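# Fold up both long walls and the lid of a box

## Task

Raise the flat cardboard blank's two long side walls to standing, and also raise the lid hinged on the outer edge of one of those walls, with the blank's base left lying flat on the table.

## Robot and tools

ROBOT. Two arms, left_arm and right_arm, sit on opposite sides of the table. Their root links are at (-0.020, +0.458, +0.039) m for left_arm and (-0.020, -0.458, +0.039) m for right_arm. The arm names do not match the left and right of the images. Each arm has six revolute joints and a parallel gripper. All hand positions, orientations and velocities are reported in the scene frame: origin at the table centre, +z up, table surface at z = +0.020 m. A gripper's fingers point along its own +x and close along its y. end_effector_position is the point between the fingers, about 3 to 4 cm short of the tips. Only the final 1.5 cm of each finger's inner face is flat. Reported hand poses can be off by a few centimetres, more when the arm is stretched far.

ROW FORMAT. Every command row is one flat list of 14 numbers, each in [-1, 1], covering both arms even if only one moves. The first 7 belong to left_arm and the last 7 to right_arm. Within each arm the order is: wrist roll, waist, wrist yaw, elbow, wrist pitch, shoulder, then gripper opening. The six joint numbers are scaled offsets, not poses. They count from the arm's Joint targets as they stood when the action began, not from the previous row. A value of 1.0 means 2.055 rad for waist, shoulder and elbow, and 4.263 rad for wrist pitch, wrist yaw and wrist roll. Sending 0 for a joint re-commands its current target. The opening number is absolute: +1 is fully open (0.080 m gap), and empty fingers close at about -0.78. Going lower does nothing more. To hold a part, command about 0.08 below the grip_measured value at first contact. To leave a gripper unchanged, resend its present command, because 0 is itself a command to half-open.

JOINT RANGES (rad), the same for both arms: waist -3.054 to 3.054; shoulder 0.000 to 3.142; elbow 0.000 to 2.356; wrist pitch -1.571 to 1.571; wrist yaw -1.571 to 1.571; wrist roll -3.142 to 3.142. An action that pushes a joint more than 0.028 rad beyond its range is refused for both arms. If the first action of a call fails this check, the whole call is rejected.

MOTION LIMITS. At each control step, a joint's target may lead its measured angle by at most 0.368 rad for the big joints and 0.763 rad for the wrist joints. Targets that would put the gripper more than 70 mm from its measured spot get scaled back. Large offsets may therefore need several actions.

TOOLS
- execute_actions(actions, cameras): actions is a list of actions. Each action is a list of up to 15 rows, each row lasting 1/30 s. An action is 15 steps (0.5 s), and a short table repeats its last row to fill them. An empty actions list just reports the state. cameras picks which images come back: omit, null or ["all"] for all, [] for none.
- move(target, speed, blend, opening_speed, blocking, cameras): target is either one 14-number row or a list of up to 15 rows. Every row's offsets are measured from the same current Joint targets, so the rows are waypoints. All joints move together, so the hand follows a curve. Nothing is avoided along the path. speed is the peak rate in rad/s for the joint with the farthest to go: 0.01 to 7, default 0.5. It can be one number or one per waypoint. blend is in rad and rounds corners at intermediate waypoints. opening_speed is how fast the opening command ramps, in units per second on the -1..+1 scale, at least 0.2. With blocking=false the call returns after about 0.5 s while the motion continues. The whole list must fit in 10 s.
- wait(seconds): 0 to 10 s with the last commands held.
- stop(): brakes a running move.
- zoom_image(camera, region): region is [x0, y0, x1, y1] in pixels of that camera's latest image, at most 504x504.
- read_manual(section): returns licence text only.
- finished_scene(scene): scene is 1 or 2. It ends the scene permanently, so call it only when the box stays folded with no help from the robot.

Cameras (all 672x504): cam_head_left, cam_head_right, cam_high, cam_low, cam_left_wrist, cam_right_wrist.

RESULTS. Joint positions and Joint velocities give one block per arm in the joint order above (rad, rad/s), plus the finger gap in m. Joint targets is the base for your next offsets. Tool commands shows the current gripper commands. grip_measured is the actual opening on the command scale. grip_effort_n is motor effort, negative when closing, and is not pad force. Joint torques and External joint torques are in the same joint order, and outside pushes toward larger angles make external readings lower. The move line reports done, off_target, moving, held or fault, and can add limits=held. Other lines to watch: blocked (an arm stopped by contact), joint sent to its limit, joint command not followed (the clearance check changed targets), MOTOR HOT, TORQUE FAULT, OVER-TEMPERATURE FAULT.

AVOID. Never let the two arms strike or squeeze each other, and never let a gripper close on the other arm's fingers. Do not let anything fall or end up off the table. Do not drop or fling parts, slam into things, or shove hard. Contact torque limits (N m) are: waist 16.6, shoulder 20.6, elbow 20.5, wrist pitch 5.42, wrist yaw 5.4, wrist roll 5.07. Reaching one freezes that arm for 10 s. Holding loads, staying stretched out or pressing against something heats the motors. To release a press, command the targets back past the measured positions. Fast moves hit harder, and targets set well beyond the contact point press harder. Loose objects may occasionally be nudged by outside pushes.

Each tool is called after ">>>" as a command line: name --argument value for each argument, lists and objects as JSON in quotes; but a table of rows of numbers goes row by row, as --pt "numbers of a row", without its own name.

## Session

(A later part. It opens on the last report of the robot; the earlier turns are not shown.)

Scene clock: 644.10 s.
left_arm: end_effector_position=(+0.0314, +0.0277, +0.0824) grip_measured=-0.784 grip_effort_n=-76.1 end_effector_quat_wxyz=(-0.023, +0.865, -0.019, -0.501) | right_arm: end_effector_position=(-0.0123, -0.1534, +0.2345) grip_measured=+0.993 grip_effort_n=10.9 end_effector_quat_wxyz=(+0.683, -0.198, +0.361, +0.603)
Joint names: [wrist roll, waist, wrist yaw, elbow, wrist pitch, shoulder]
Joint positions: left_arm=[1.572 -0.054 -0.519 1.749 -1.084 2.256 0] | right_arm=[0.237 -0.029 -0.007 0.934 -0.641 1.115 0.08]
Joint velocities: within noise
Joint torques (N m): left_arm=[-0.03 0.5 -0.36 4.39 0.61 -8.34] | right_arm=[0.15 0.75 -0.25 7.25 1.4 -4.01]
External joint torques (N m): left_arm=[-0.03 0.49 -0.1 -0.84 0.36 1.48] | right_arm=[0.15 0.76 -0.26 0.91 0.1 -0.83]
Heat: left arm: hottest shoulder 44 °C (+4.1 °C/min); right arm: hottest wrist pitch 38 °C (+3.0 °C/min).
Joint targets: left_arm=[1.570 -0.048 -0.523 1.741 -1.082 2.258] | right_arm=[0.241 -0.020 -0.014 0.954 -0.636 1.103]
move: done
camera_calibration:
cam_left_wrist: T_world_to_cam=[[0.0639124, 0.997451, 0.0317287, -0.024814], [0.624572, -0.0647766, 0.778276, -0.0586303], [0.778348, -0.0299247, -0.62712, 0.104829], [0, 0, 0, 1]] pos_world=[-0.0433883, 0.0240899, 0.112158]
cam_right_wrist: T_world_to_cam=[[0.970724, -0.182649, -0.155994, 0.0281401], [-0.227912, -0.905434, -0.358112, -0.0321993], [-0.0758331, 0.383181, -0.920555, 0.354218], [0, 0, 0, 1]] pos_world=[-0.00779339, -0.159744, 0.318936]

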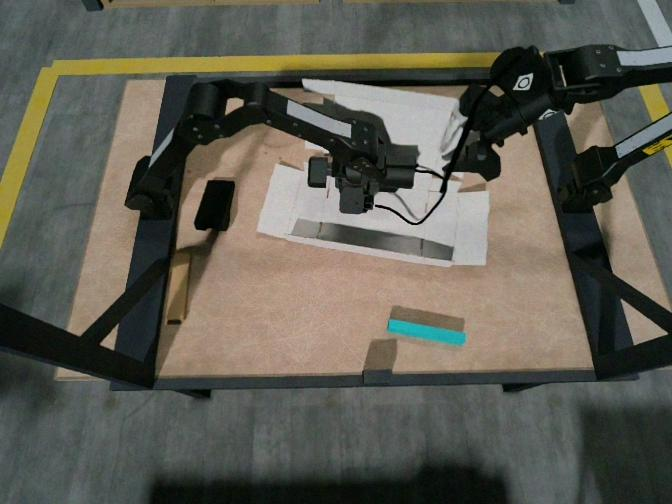

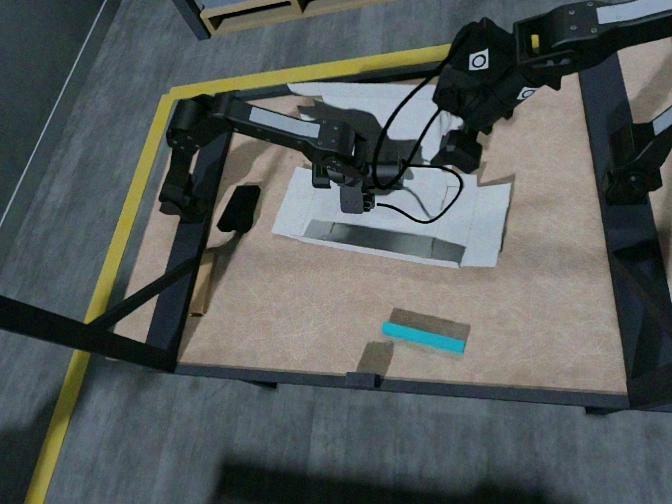

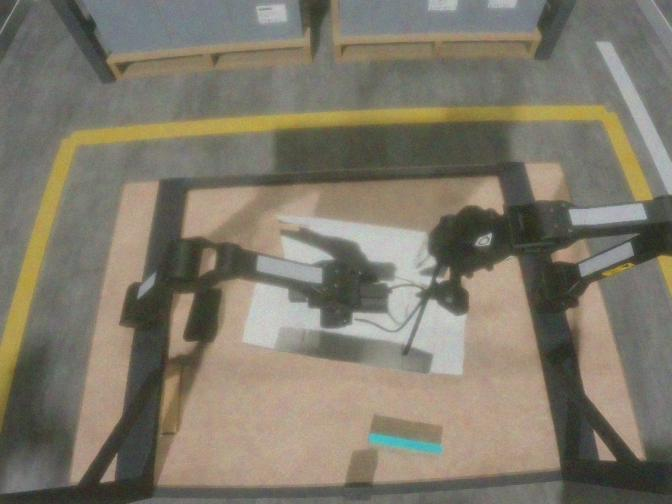

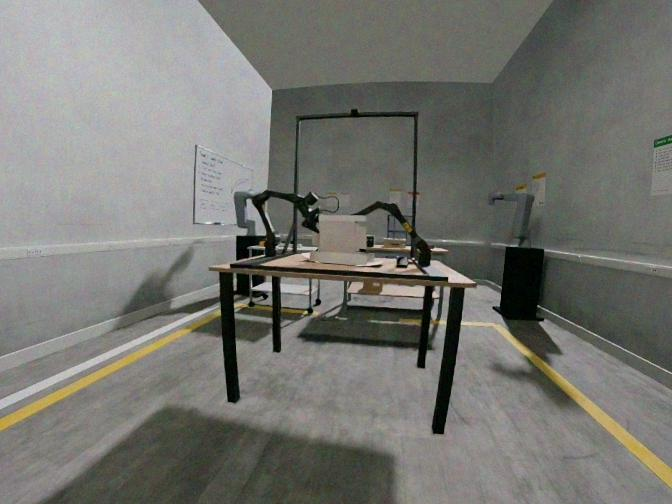

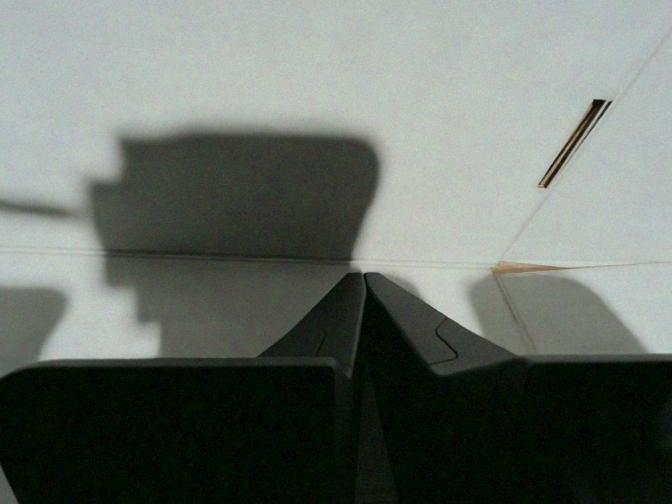

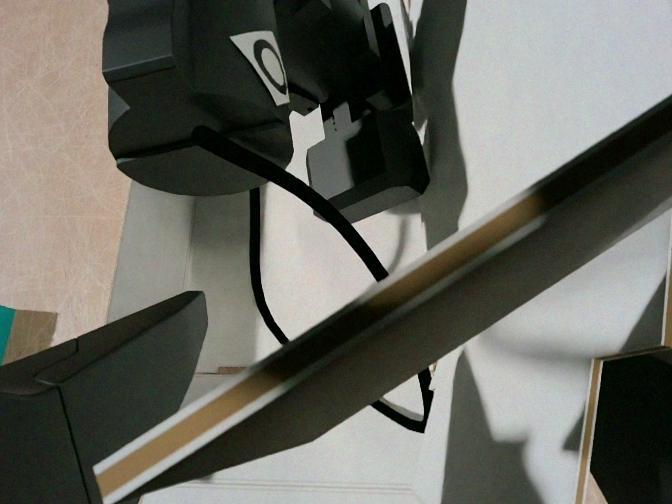

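>>> move --pt "0 -0.03 0 0 0 0 -0.8 -0.057 -0.2141 -0.0718 -0.0146 0.0132 0.0222 1" --pt "0 -0.03 0 0 0 0 -0.8 -0.057 -0.2141 -0.0718 -0.0146 -0.0868 -0.2778 1" --speed 0.35

>>> zoom_image --camera "cam_low" --region '[280, 180, 440, 290]'

>>> zoom_image --camera "cam_head_left" --region '[260, 30, 520, 270]'

Scene clock: 650.57 s.
left_arm: end_effector_position=(+0.0083, +0.0256, +0.0824) grip_measured=-0.784 grip_effort_n=-76.1 end_effector_quat_wxyz=(-0.036, +0.864, -0.042, -0.501) | right_arm: end_effector_position=(+0.0123, -0.2853, +0.3051) grip_measured=+0.993 grip_effort_n=11.9 end_effector_quat_wxyz=(+0.719, -0.117, +0.279, +0.625)
Joint names: [wrist roll, waist, wrist yaw, elbow, wrist pitch, shoulder]
Joint positions: left_arm=[1.572 -0.108 -0.519 1.749 -1.084 2.256 0] | right_arm=[0.001 -0.456 -0.317 0.929 -1.007 0.537 0.08]
Joint velocities: within noise
Joint torques (N m): left_arm=[-0.05 -0.19 -0.37 4.38 0.65 -8.47] | right_arm=[-0.09 -0.31 -0.22 4.02 1.3 0.22]
External joint torques (N m): left_arm=[-0.05 -0.2 -0.11 -0.8 0.42 1.3] | right_arm=[-0.09 -0.31 -0.11 -1.45 -0.15 -0.47]
Heat: left arm: hottest shoulder 46 °C (+6.0 °C/min); right arm: hottest wrist pitch 38 °C (+3.0 °C/min).
Joint targets: left_arm=[1.570 -0.109 -0.523 1.741 -1.082 2.258] | right_arm=[-0.002 -0.460 -0.320 0.924 -1.006 0.532]
move: done
camera_calibration:
cam_left_wrist: T_world_to_cam=[[0.117457, 0.99257, 0.0317544, -0.0215606], [0.620181, -0.0982885, 0.778277, -0.0433852], [0.775615, -0.0717205, -0.627118, 0.123912], [0, 0, 0, 1]] pos_world=[-0.0666692, 0.0260232, 0.112158]
cam_right_wrist: T_world_to_cam=[[0.969034, -0.18034, -0.168671, -0.00431173], [-0.245164, -0.784151, -0.57009, -0.0211701], [-0.0294536, 0.593789, -0.804082, 0.495552], [0, 0, 0, 1]] pos_world=[0.0135838, -0.311631, 0.385668]

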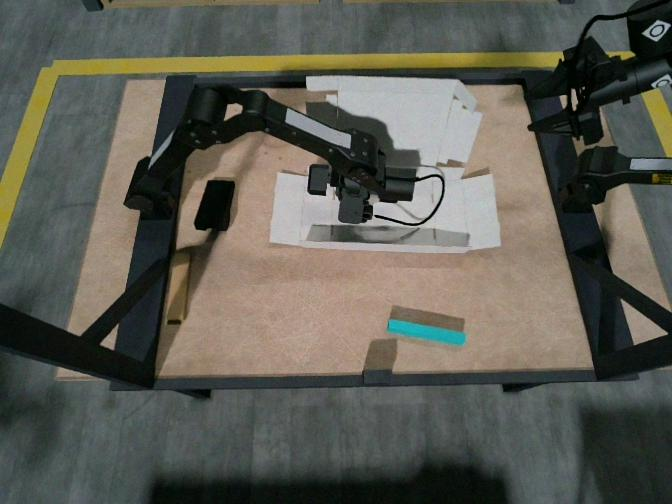

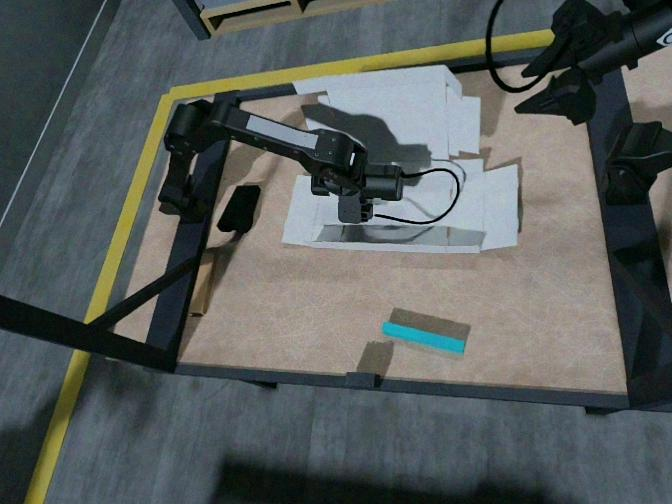

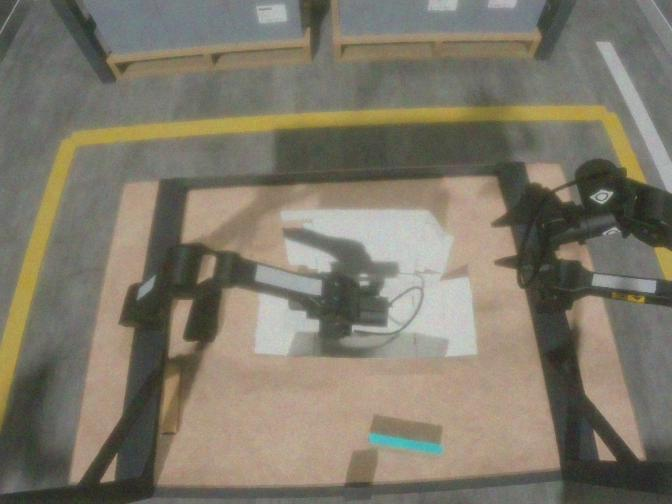

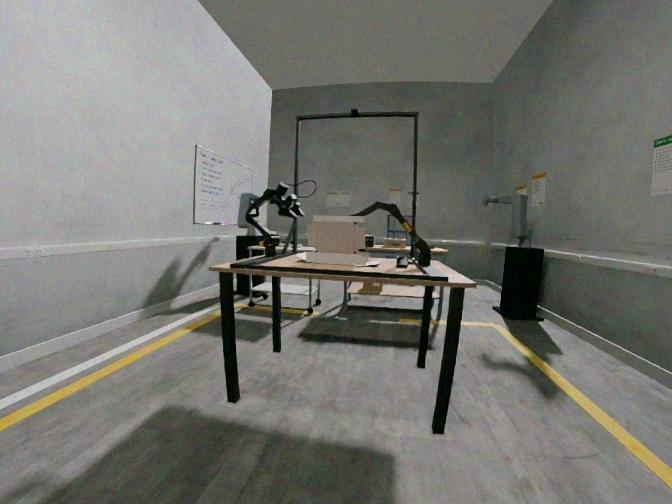

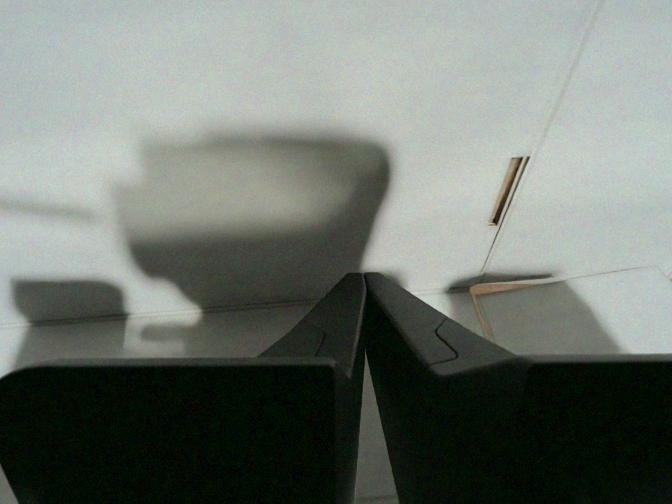

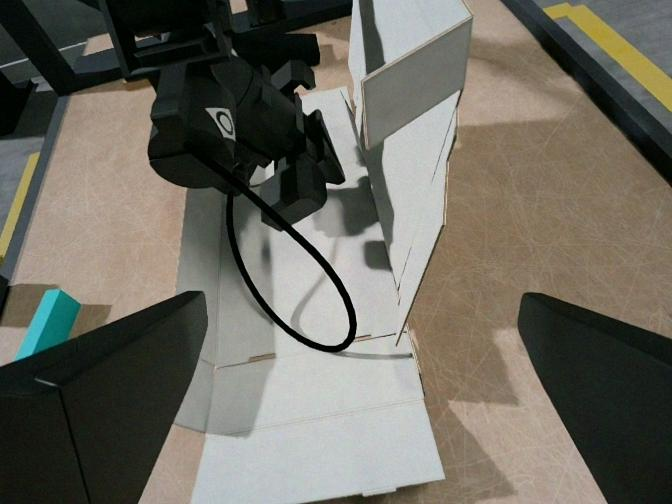

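Scaled by 3.150 from the camera's 672x504 image, which has a finer 960x720 frame.

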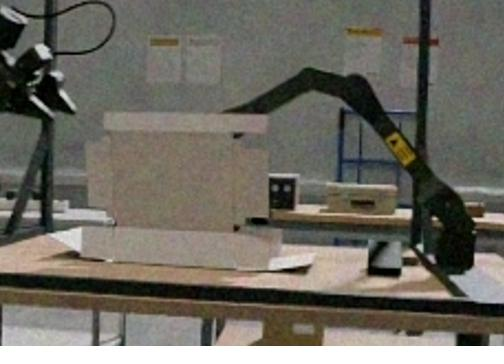

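Scaled by 1.938 from the camera's 672x504 image, which has a finer 960x720 frame.

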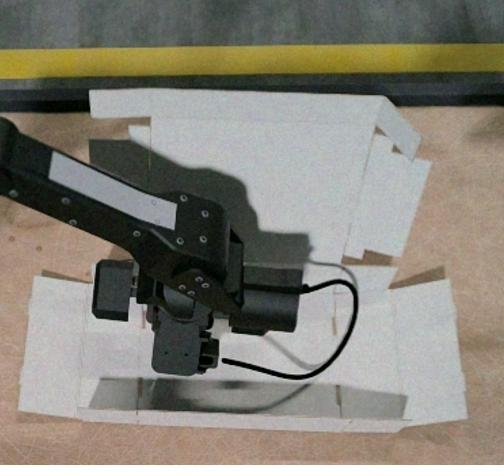

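>>> move --pt "0 0.0165 0.1227 -0.0754 0.0084 -0.0715 -0.8 0.2585 -0.141 -0.0258 0 0 0.0817 -0.8" --pt "0 0.0165 0.1227 -0.1109 0.0357 -0.0501 -0.8 0.2592 -0.0827 -0.0257 0.0404 0.0905 0.3606 -0.8" --speed 0.4

>>> zoom_image --camera "cam_low" --region '[280, 180, 440, 290]'

Scene clock: 684.37 s.
left_arm: end_effector_position=(-0.0510, +0.0537, +0.0640) grip_measured=-0.784 grip_effort_n=-76.1 end_effector_quat_wxyz=(-0.014, +0.707, -0.042, -0.706) | right_arm: end_effector_position=(+0.1193, -0.1624, +0.2250) grip_measured=-0.785 grip_effort_n=-79.3 end_effector_quat_wxyz=(+0.653, +0.271, +0.656, +0.264)
Joint names: [wrist roll, waist, wrist yaw, elbow, wrist pitch, shoulder]
Joint positions: left_arm=[1.572 -0.078 -0.002 1.54 -0.946 2.124 0] | right_arm=[1.1 -0.633 -0.427 0.991 -0.624 1.267 0]
Joint velocities: within noise
Joint torques (N m): left_arm=[-0.05 0.27 0.1 2.62 1.71 -4.71] | right_arm=[0.08 0.3 -0.29 6.75 1.24 -2.96]
External joint torques (N m): left_arm=[-0.04 0.16 0.06 -2.6 1.36 4.31] | right_arm=[0.12 0.27 -0.13 0.55 0.06 1.06]
Heat: left arm: hottest shoulder 51 °C (+11.1 °C/min); right arm: hottest wrist pitch 38 °C (+0.0 °C/min). Fold the left arm in close to its base, or ease its load, before you think long.
Joint targets: left_arm=[1.570 -0.075 0.000 1.513 -0.930 2.155] | right_arm=[1.103 -0.629 -0.429 1.007 -0.620 1.273]
MOTOR HOT: the shoulder of the left arm reports 51 °C; the controller stops that arm at 95 °C. To cool a motor, set the load down, stop pushing, or move to a pose that needs little force.
move: off_target (left_arm); left_arm: the shoulder is farthest, 0.031 rad from its target
camera_calibration:
cam_left_wrist: T_world_to_cam=[[0.0916269, 0.995183, -0.0348637, -0.0390574], [0.927243, -0.0725016, 0.367374, 0.0509899], [0.363077, -0.0659885, -0.92942, 0.158457], [0, 0, 0, 1]] pos_world=[-0.101234, 0.0530224, 0.127179]
cam_right_wrist: T_world_to_cam=[[0.00520165, -0.711648, -0.702516, 0.0494928], [-0.934607, -0.253313, 0.249685, 0.0397282], [-0.355644, 0.655278, -0.666429, 0.379244], [0, 0, 0, 1]] pos_world=[0.171749, -0.203225, 0.277589]

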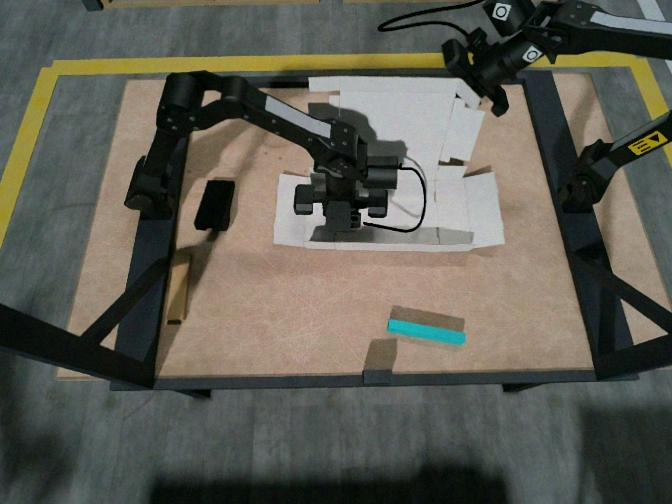

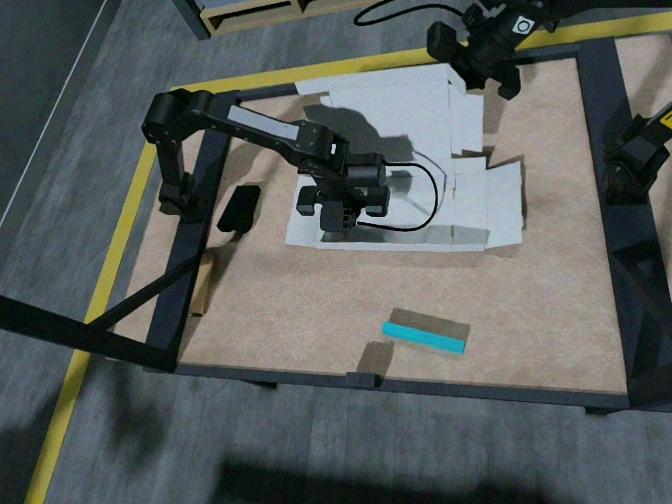

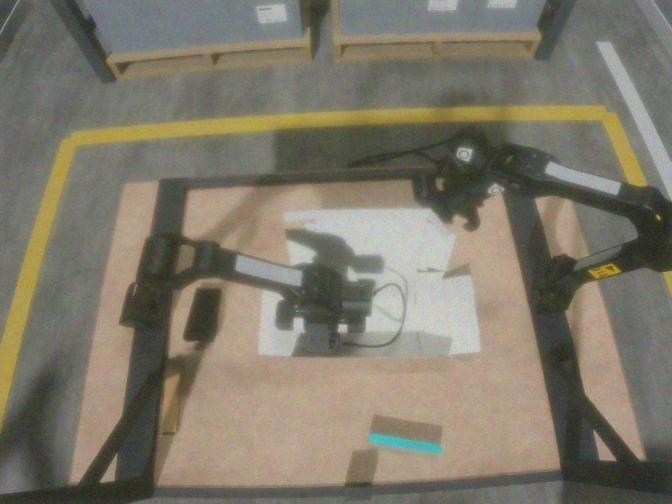

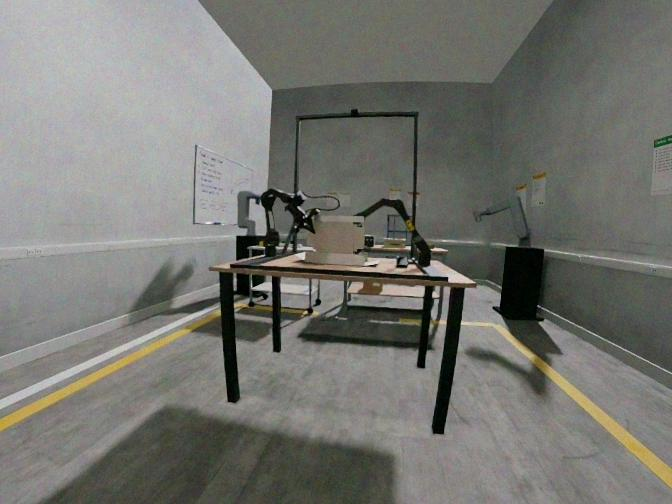

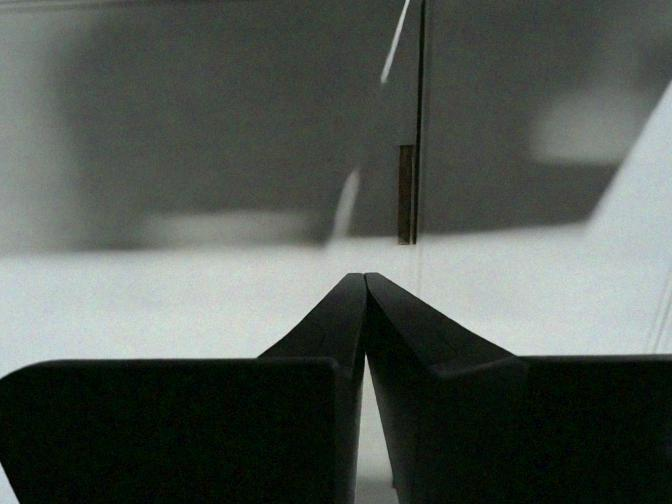

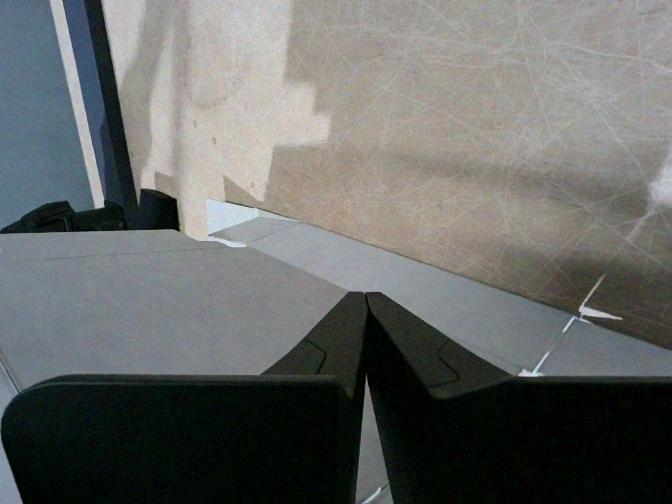

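Scaled by 3.150 from the camera's 672x504 image, which has a finer 960x720 frame.

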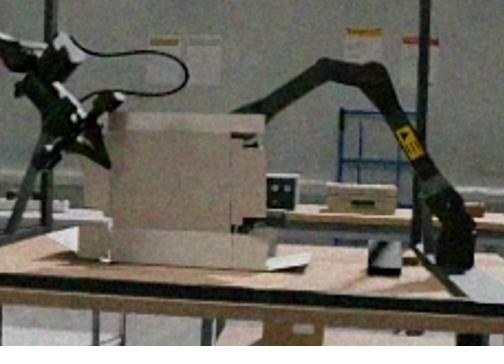

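>>> move --target '[0,0,0,0,0,0,-0.8,0.0882,0.2431,0.0792,-0.0662,0.0075,-0.0975,-0.8]' --speed 0.25 --cameras '["cam_head_left","cam_head_right","cam_right_wrist","cam_low"]'

>>> zoom_image --camera "cam_head_left" --region '[260, 30, 520, 270]'

Scene clock: 690.87 s.
left_arm: end_effector_position=(-0.0513, +0.0502, +0.0642) grip_measured=-0.784 grip_effort_n=-76.1 end_effector_quat_wxyz=(-0.008, +0.706, -0.048, -0.706) | right_arm: end_effector_position=(+0.0070, -0.1579, +0.2295) grip_measured=-0.785 grip_effort_n=-79.3 end_effector_quat_wxyz=(+0.655, +0.270, +0.653, +0.267)
Joint names: [wrist roll, waist, wrist yaw, elbow, wrist pitch, shoulder]
Joint positions: left_arm=[1.572 -0.078 -0.002 1.54 -0.93 2.124 0] | right_arm=[1.477 -0.136 -0.092 0.879 -0.592 1.083 0]
Joint velocities: within noise
Joint torques (N m): left_arm=[-0.02 0.25 0.11 2.61 0.65 -4.81] | right_arm=[0.04 0.34 0.01 4.42 1.34 -3.59]
External joint torques (N m): left_arm=[-0.02 0.2 0.07 -2.6 0.27 4.17] | right_arm=[0.08 0.33 0.02 -1.93 0.05 -0.6]
Heat: left arm: hottest shoulder 48 °C (+8.0 °C/min); right arm: hottest wrist pitch 38 °C (+0.0 °C/min). Fold the left arm in close to its base, or ease its load, before you think long.
Joint targets: left_arm=[1.570 -0.075 0.000 1.513 -0.930 2.155] | right_arm=[1.479 -0.130 -0.092 0.872 -0.588 1.073]
MOTOR HOT: still on. The shoulder of the left arm reports 48 °C.
move: off_target (left_arm); left_arm: the shoulder is farthest, 0.031 rad from its target
camera_calibration:
cam_right_wrist: T_world_to_cam=[[0.0131432, -0.709962, -0.704118, 0.0569685], [-0.935321, -0.257717, 0.242398, -0.0642068], [-0.353556, 0.65539, -0.667429, 0.339532], [0, 0, 0, 1]] pos_world=[0.059241, -0.198628, 0.28229]
Images, in order (width x height): cam_head_left 672x504, cam_head_right 672x504, cam_low 672x504, cam_right_wrist 672x504.

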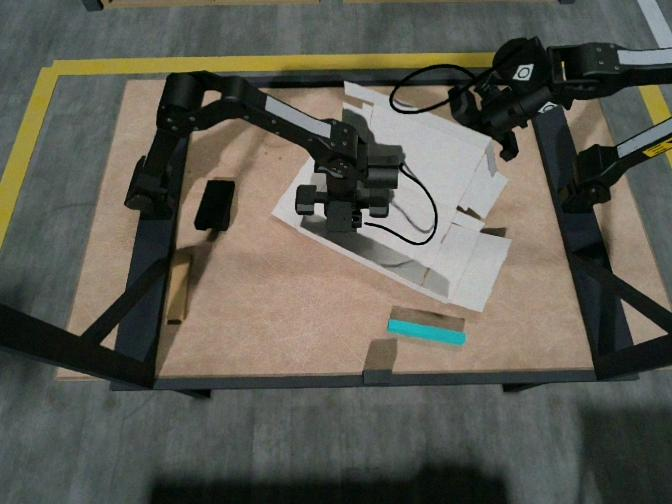

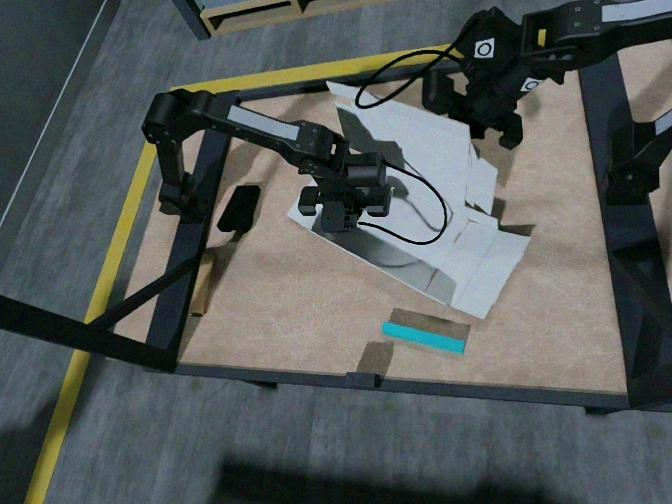

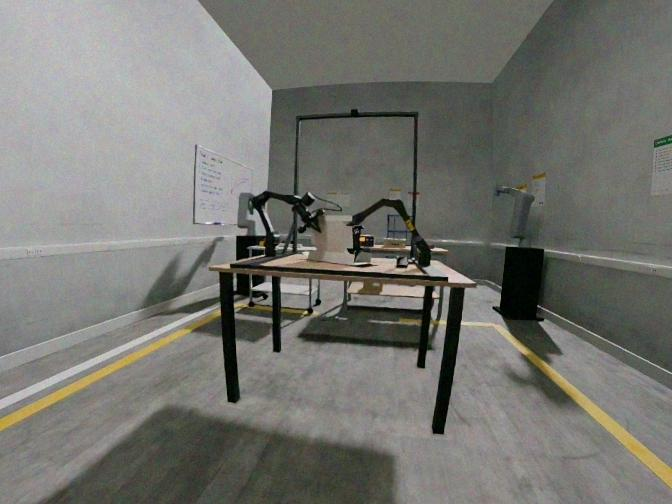

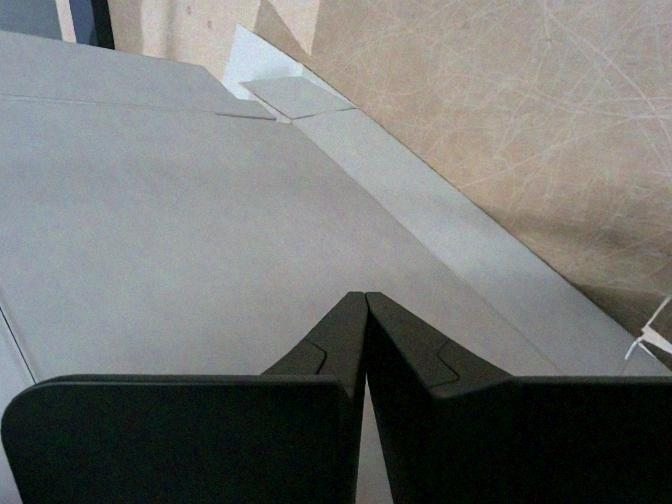

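Scaled by 1.938 from the camera's 672x504 image, which has a finer 960x720 frame.

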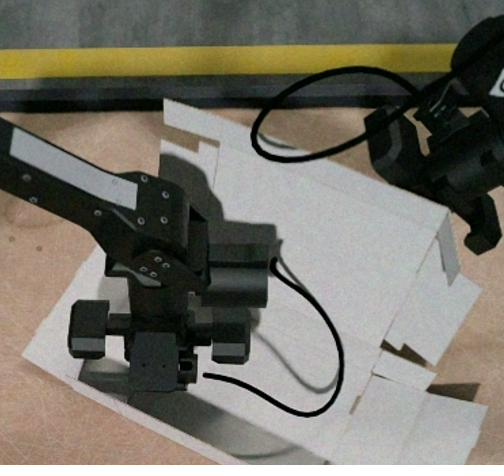

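>>> move --pt "0 0 0 0.0487 -0.0235 -0.0243 -0.8 -0.042 -0.1314 -0.0488 0.038 -0.0497 -0.0355 -0.8" --pt "0 -0.0714 0 0.1601 0.0016 0.0355 -0.8 -0.042 -0.1314 -0.0488 0.038 -0.0497 -0.0355 -0.8" --pt "0 -0.0714 0 0.092 0.0551 0.0783 -0.8 -0.0586 -0.1178 -0.0861 0.1056 -0.0192 0.1231 -0.8" --speed 0.35

>>> zoom_image --camera "cam_head_left" --region '[260, 30, 520, 290]'

>>> zoom_image --camera "cam_low" --region '[280, 180, 440, 290]'

Scene clock: 722.77 s.
left_arm: end_effector_position=(-0.1311, -0.0353, +0.0655) grip_measured=-0.785 grip_effort_n=-76.1 end_effector_quat_wxyz=(+0.043, +0.679, -0.197, -0.706) | right_arm: end_effector_position=(+0.0394, -0.1270, +0.2349) grip_measured=-0.785 grip_effort_n=-79.3 end_effector_quat_wxyz=(+0.589, +0.221, +0.719, +0.297)
Joint names: [wrist roll, waist, wrist yaw, elbow, wrist pitch, shoulder]
Joint positions: left_arm=[1.571 -0.222 0 1.738 -0.693 2.272 0] | right_arm=[1.235 -0.376 -0.455 1.072 -0.674 1.319 0]
Joint velocities: within noise
Joint torques (N m): left_arm=[-0.05 -0.03 0.06 2.27 0.9 -4.44] | right_arm=[-0.19 0.18 -0.34 6.74 1.21 -3.21]
External joint torques (N m): left_arm=[-0.03 -0.03 0.01 -3.45 0.09 5.99] | right_arm=[-0.16 0.2 -0.16 0.53 0.05 1.23]
Heat: left arm: hottest shoulder 43 °C (-5.0 °C/min); right arm: hottest elbow 37 °C (+1.0 °C/min).
Joint targets: left_arm=[1.570 -0.222 0.000 1.702 -0.695 2.316] | right_arm=[1.229 -0.372 -0.459 1.089 -0.670 1.325]
MOTOR HOT: cleared for the motors of the left arm.
move: off_target (left_arm); left_arm: the shoulder is farthest, 0.044 rad from its target
camera_calibration:
cam_left_wrist: T_world_to_cam=[[0.220646, 0.917343, -0.331355, 0.090464], [0.932125, -0.0983048, 0.348539, 0.119159], [0.287156, -0.385768, -0.876769, 0.158364], [0, 0, 0, 1]] pos_world=[-0.176507, -0.0101807, 0.127293]
cam_right_wrist: T_world_to_cam=[[0.0472722, -0.722229, -0.690036, 0.0761512], [-0.837845, -0.404791, 0.366279, -0.0789188], [-0.543858, 0.560828, -0.624252, 0.319693], [0, 0, 0, 1]] pos_world=[0.104146, -0.15624, 0.281022]

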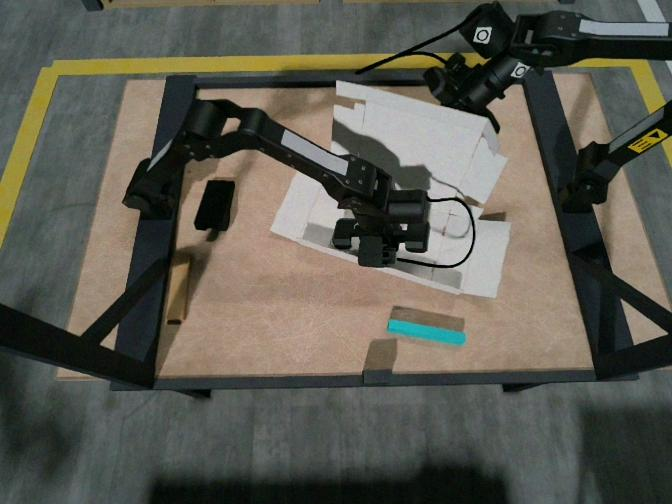

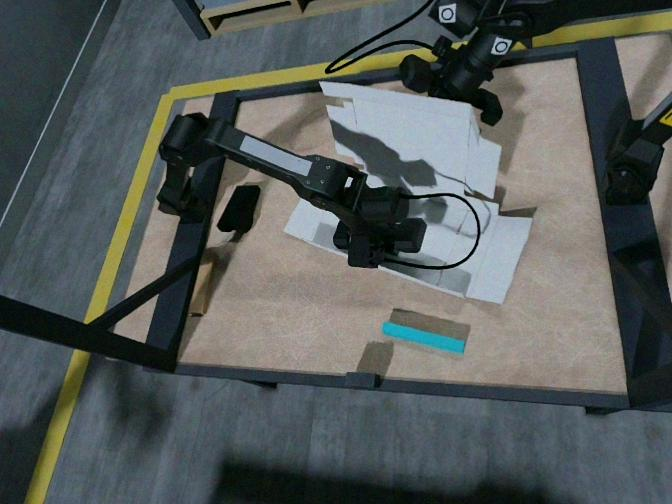

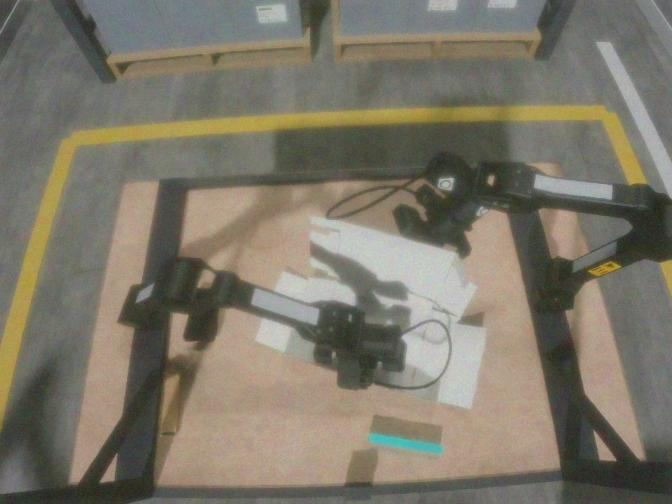

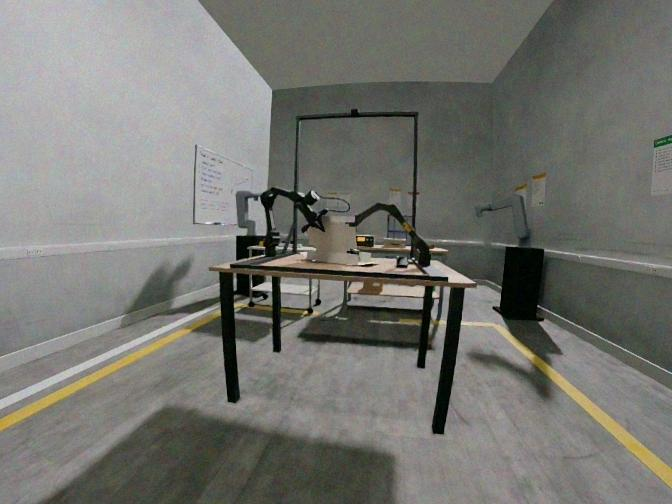

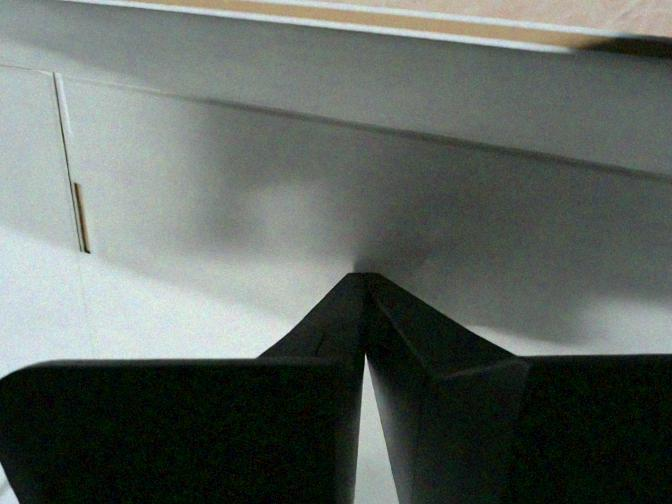

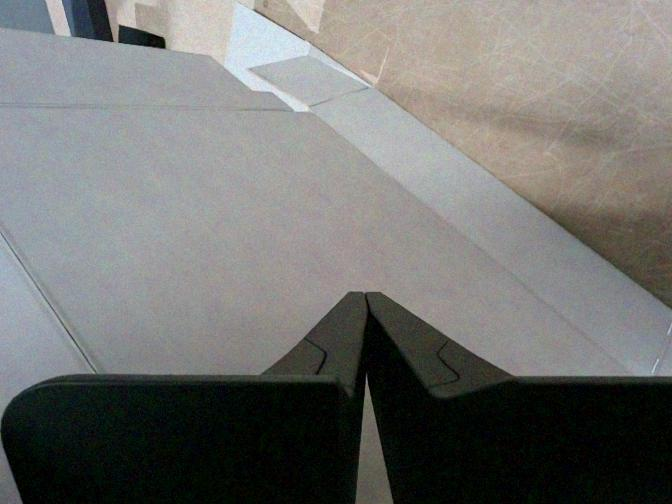

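Scaled by 1.938 from the camera's 672x504 image, which has a finer 960x720 frame.

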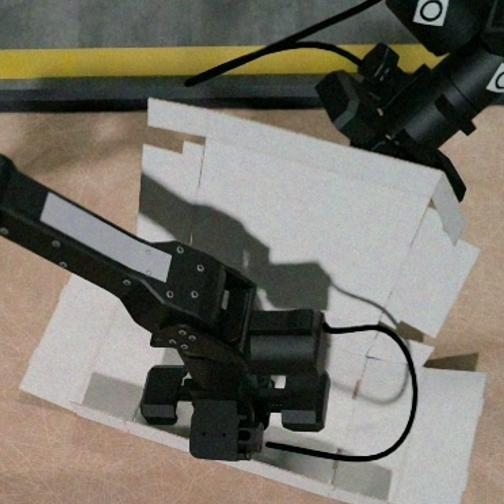

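Scaled by 3.150 from the camera's 672x504 image, which has a finer 960x720 frame.

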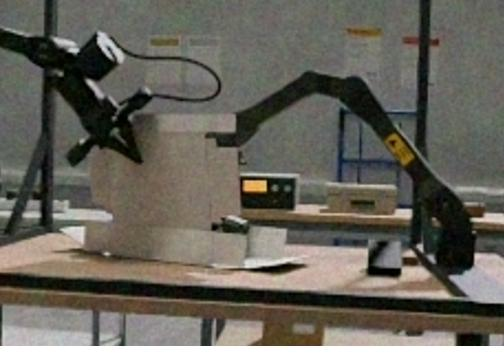

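>>> move --target '[0,0,0,0,0,0,-0.8,0.035,0.1348,0.0423,-0.0083,0.0223,0,-0.8]' --speed 0.2 --cameras '["cam_head_left","cam_head_right","cam_right_wrist","cam_low"]'

>>> zoom_image --camera "cam_head_left" --region '[260, 30, 520, 290]'

>>> zoom_image --camera "cam_low" --region '[280, 180, 440, 290]'

Scene clock: 731.60 s.
left_arm: end_effector_position=(-0.1315, -0.0359, +0.0658) grip_measured=-0.785 grip_effort_n=-76.1 end_effector_quat_wxyz=(+0.044, +0.679, -0.198, -0.706) | right_arm: end_effector_position=(-0.0232, -0.1048, +0.2389) grip_measured=-0.785 grip_effort_n=-79.3 end_effector_quat_wxyz=(+0.601, +0.200, +0.701, +0.328)
Joint names: [wrist roll, waist, wrist yaw, elbow, wrist pitch, shoulder]
Joint positions: left_arm=[1.571 -0.222 0 1.738 -0.69 2.272 0] | right_arm=[1.375 -0.105 -0.271 1.072 -0.581 1.321 0]
Joint velocities: within noise
Joint torques (N m): left_arm=[-0.02 -0.2 0.05 2.4 0.74 -4.55] | right_arm=[0.09 0.69 -0.42 5.13 1.49 -3.54]
External joint torques (N m): left_arm=[0 -0.21 0 -3.28 -0.05 5.85] | right_arm=[0.13 0.71 -0.34 -1.19 0.23 1.02]
Heat: left arm: hottest shoulder 43 °C (-6.0 °C/min); right arm: hottest wrist pitch 37 °C (-1.0 °C/min).
Joint targets: left_arm=[1.570 -0.222 0.000 1.702 -0.695 2.316] | right_arm=[1.378 -0.095 -0.278 1.071 -0.575 1.325]
move: off_target (left_arm); left_arm: the shoulder is farthest, 0.044 rad from its target
camera_calibration:
cam_right_wrist: T_world_to_cam=[[0.129174, -0.700195, -0.702168, 0.104997], [-0.837093, -0.456598, 0.30132, -0.113683], [-0.531591, 0.548857, -0.645109, 0.279757], [0, 0, 0, 1]] pos_world=[0.0399902, -0.131936, 0.288455]
Images, in order (width x height): cam_head_left 672x504, cam_head_right 672x504, cam_low 672x504, cam_right_wrist 672x504.

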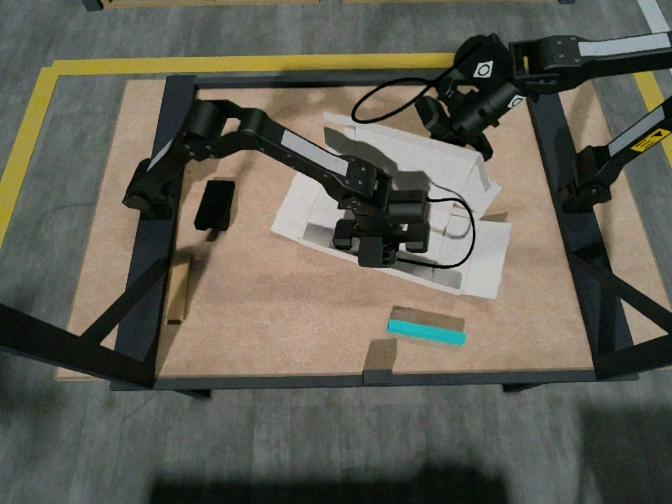

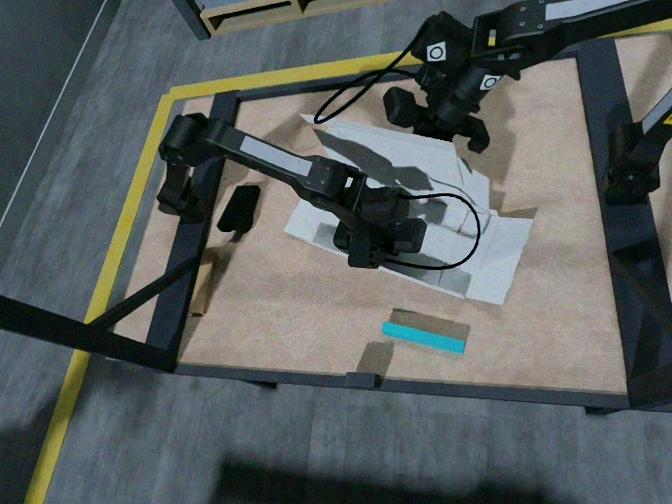

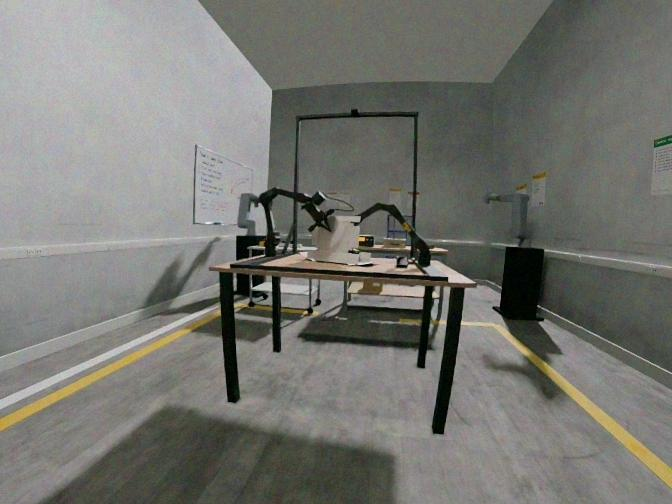

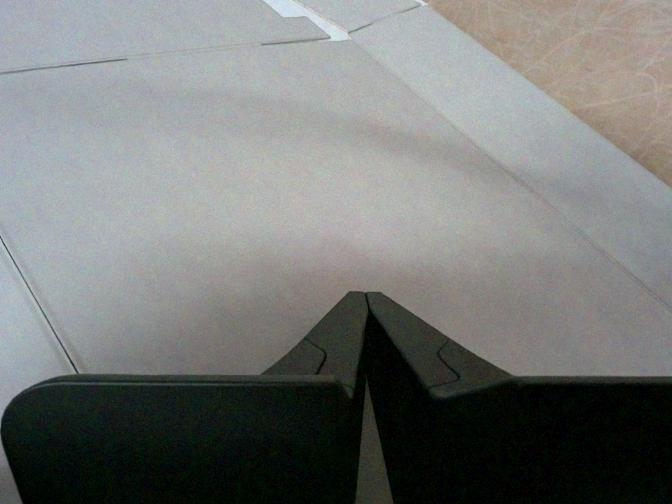

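Scaled by 1.938 from the camera's 672x504 image, which has a finer 960x720 frame.

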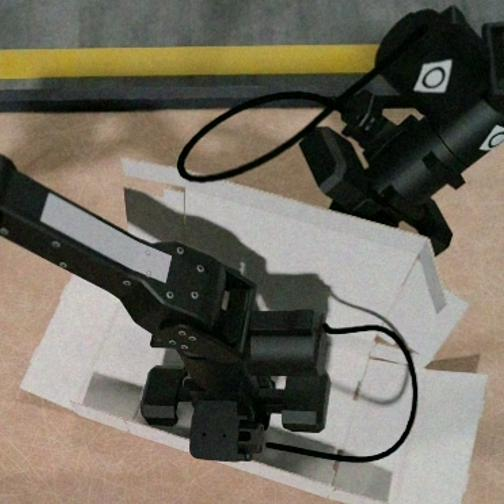

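Scaled by 3.150 from the camera's 672x504 image, which has a finer 960x720 frame.

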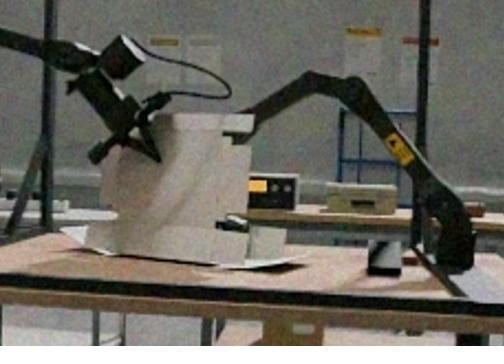

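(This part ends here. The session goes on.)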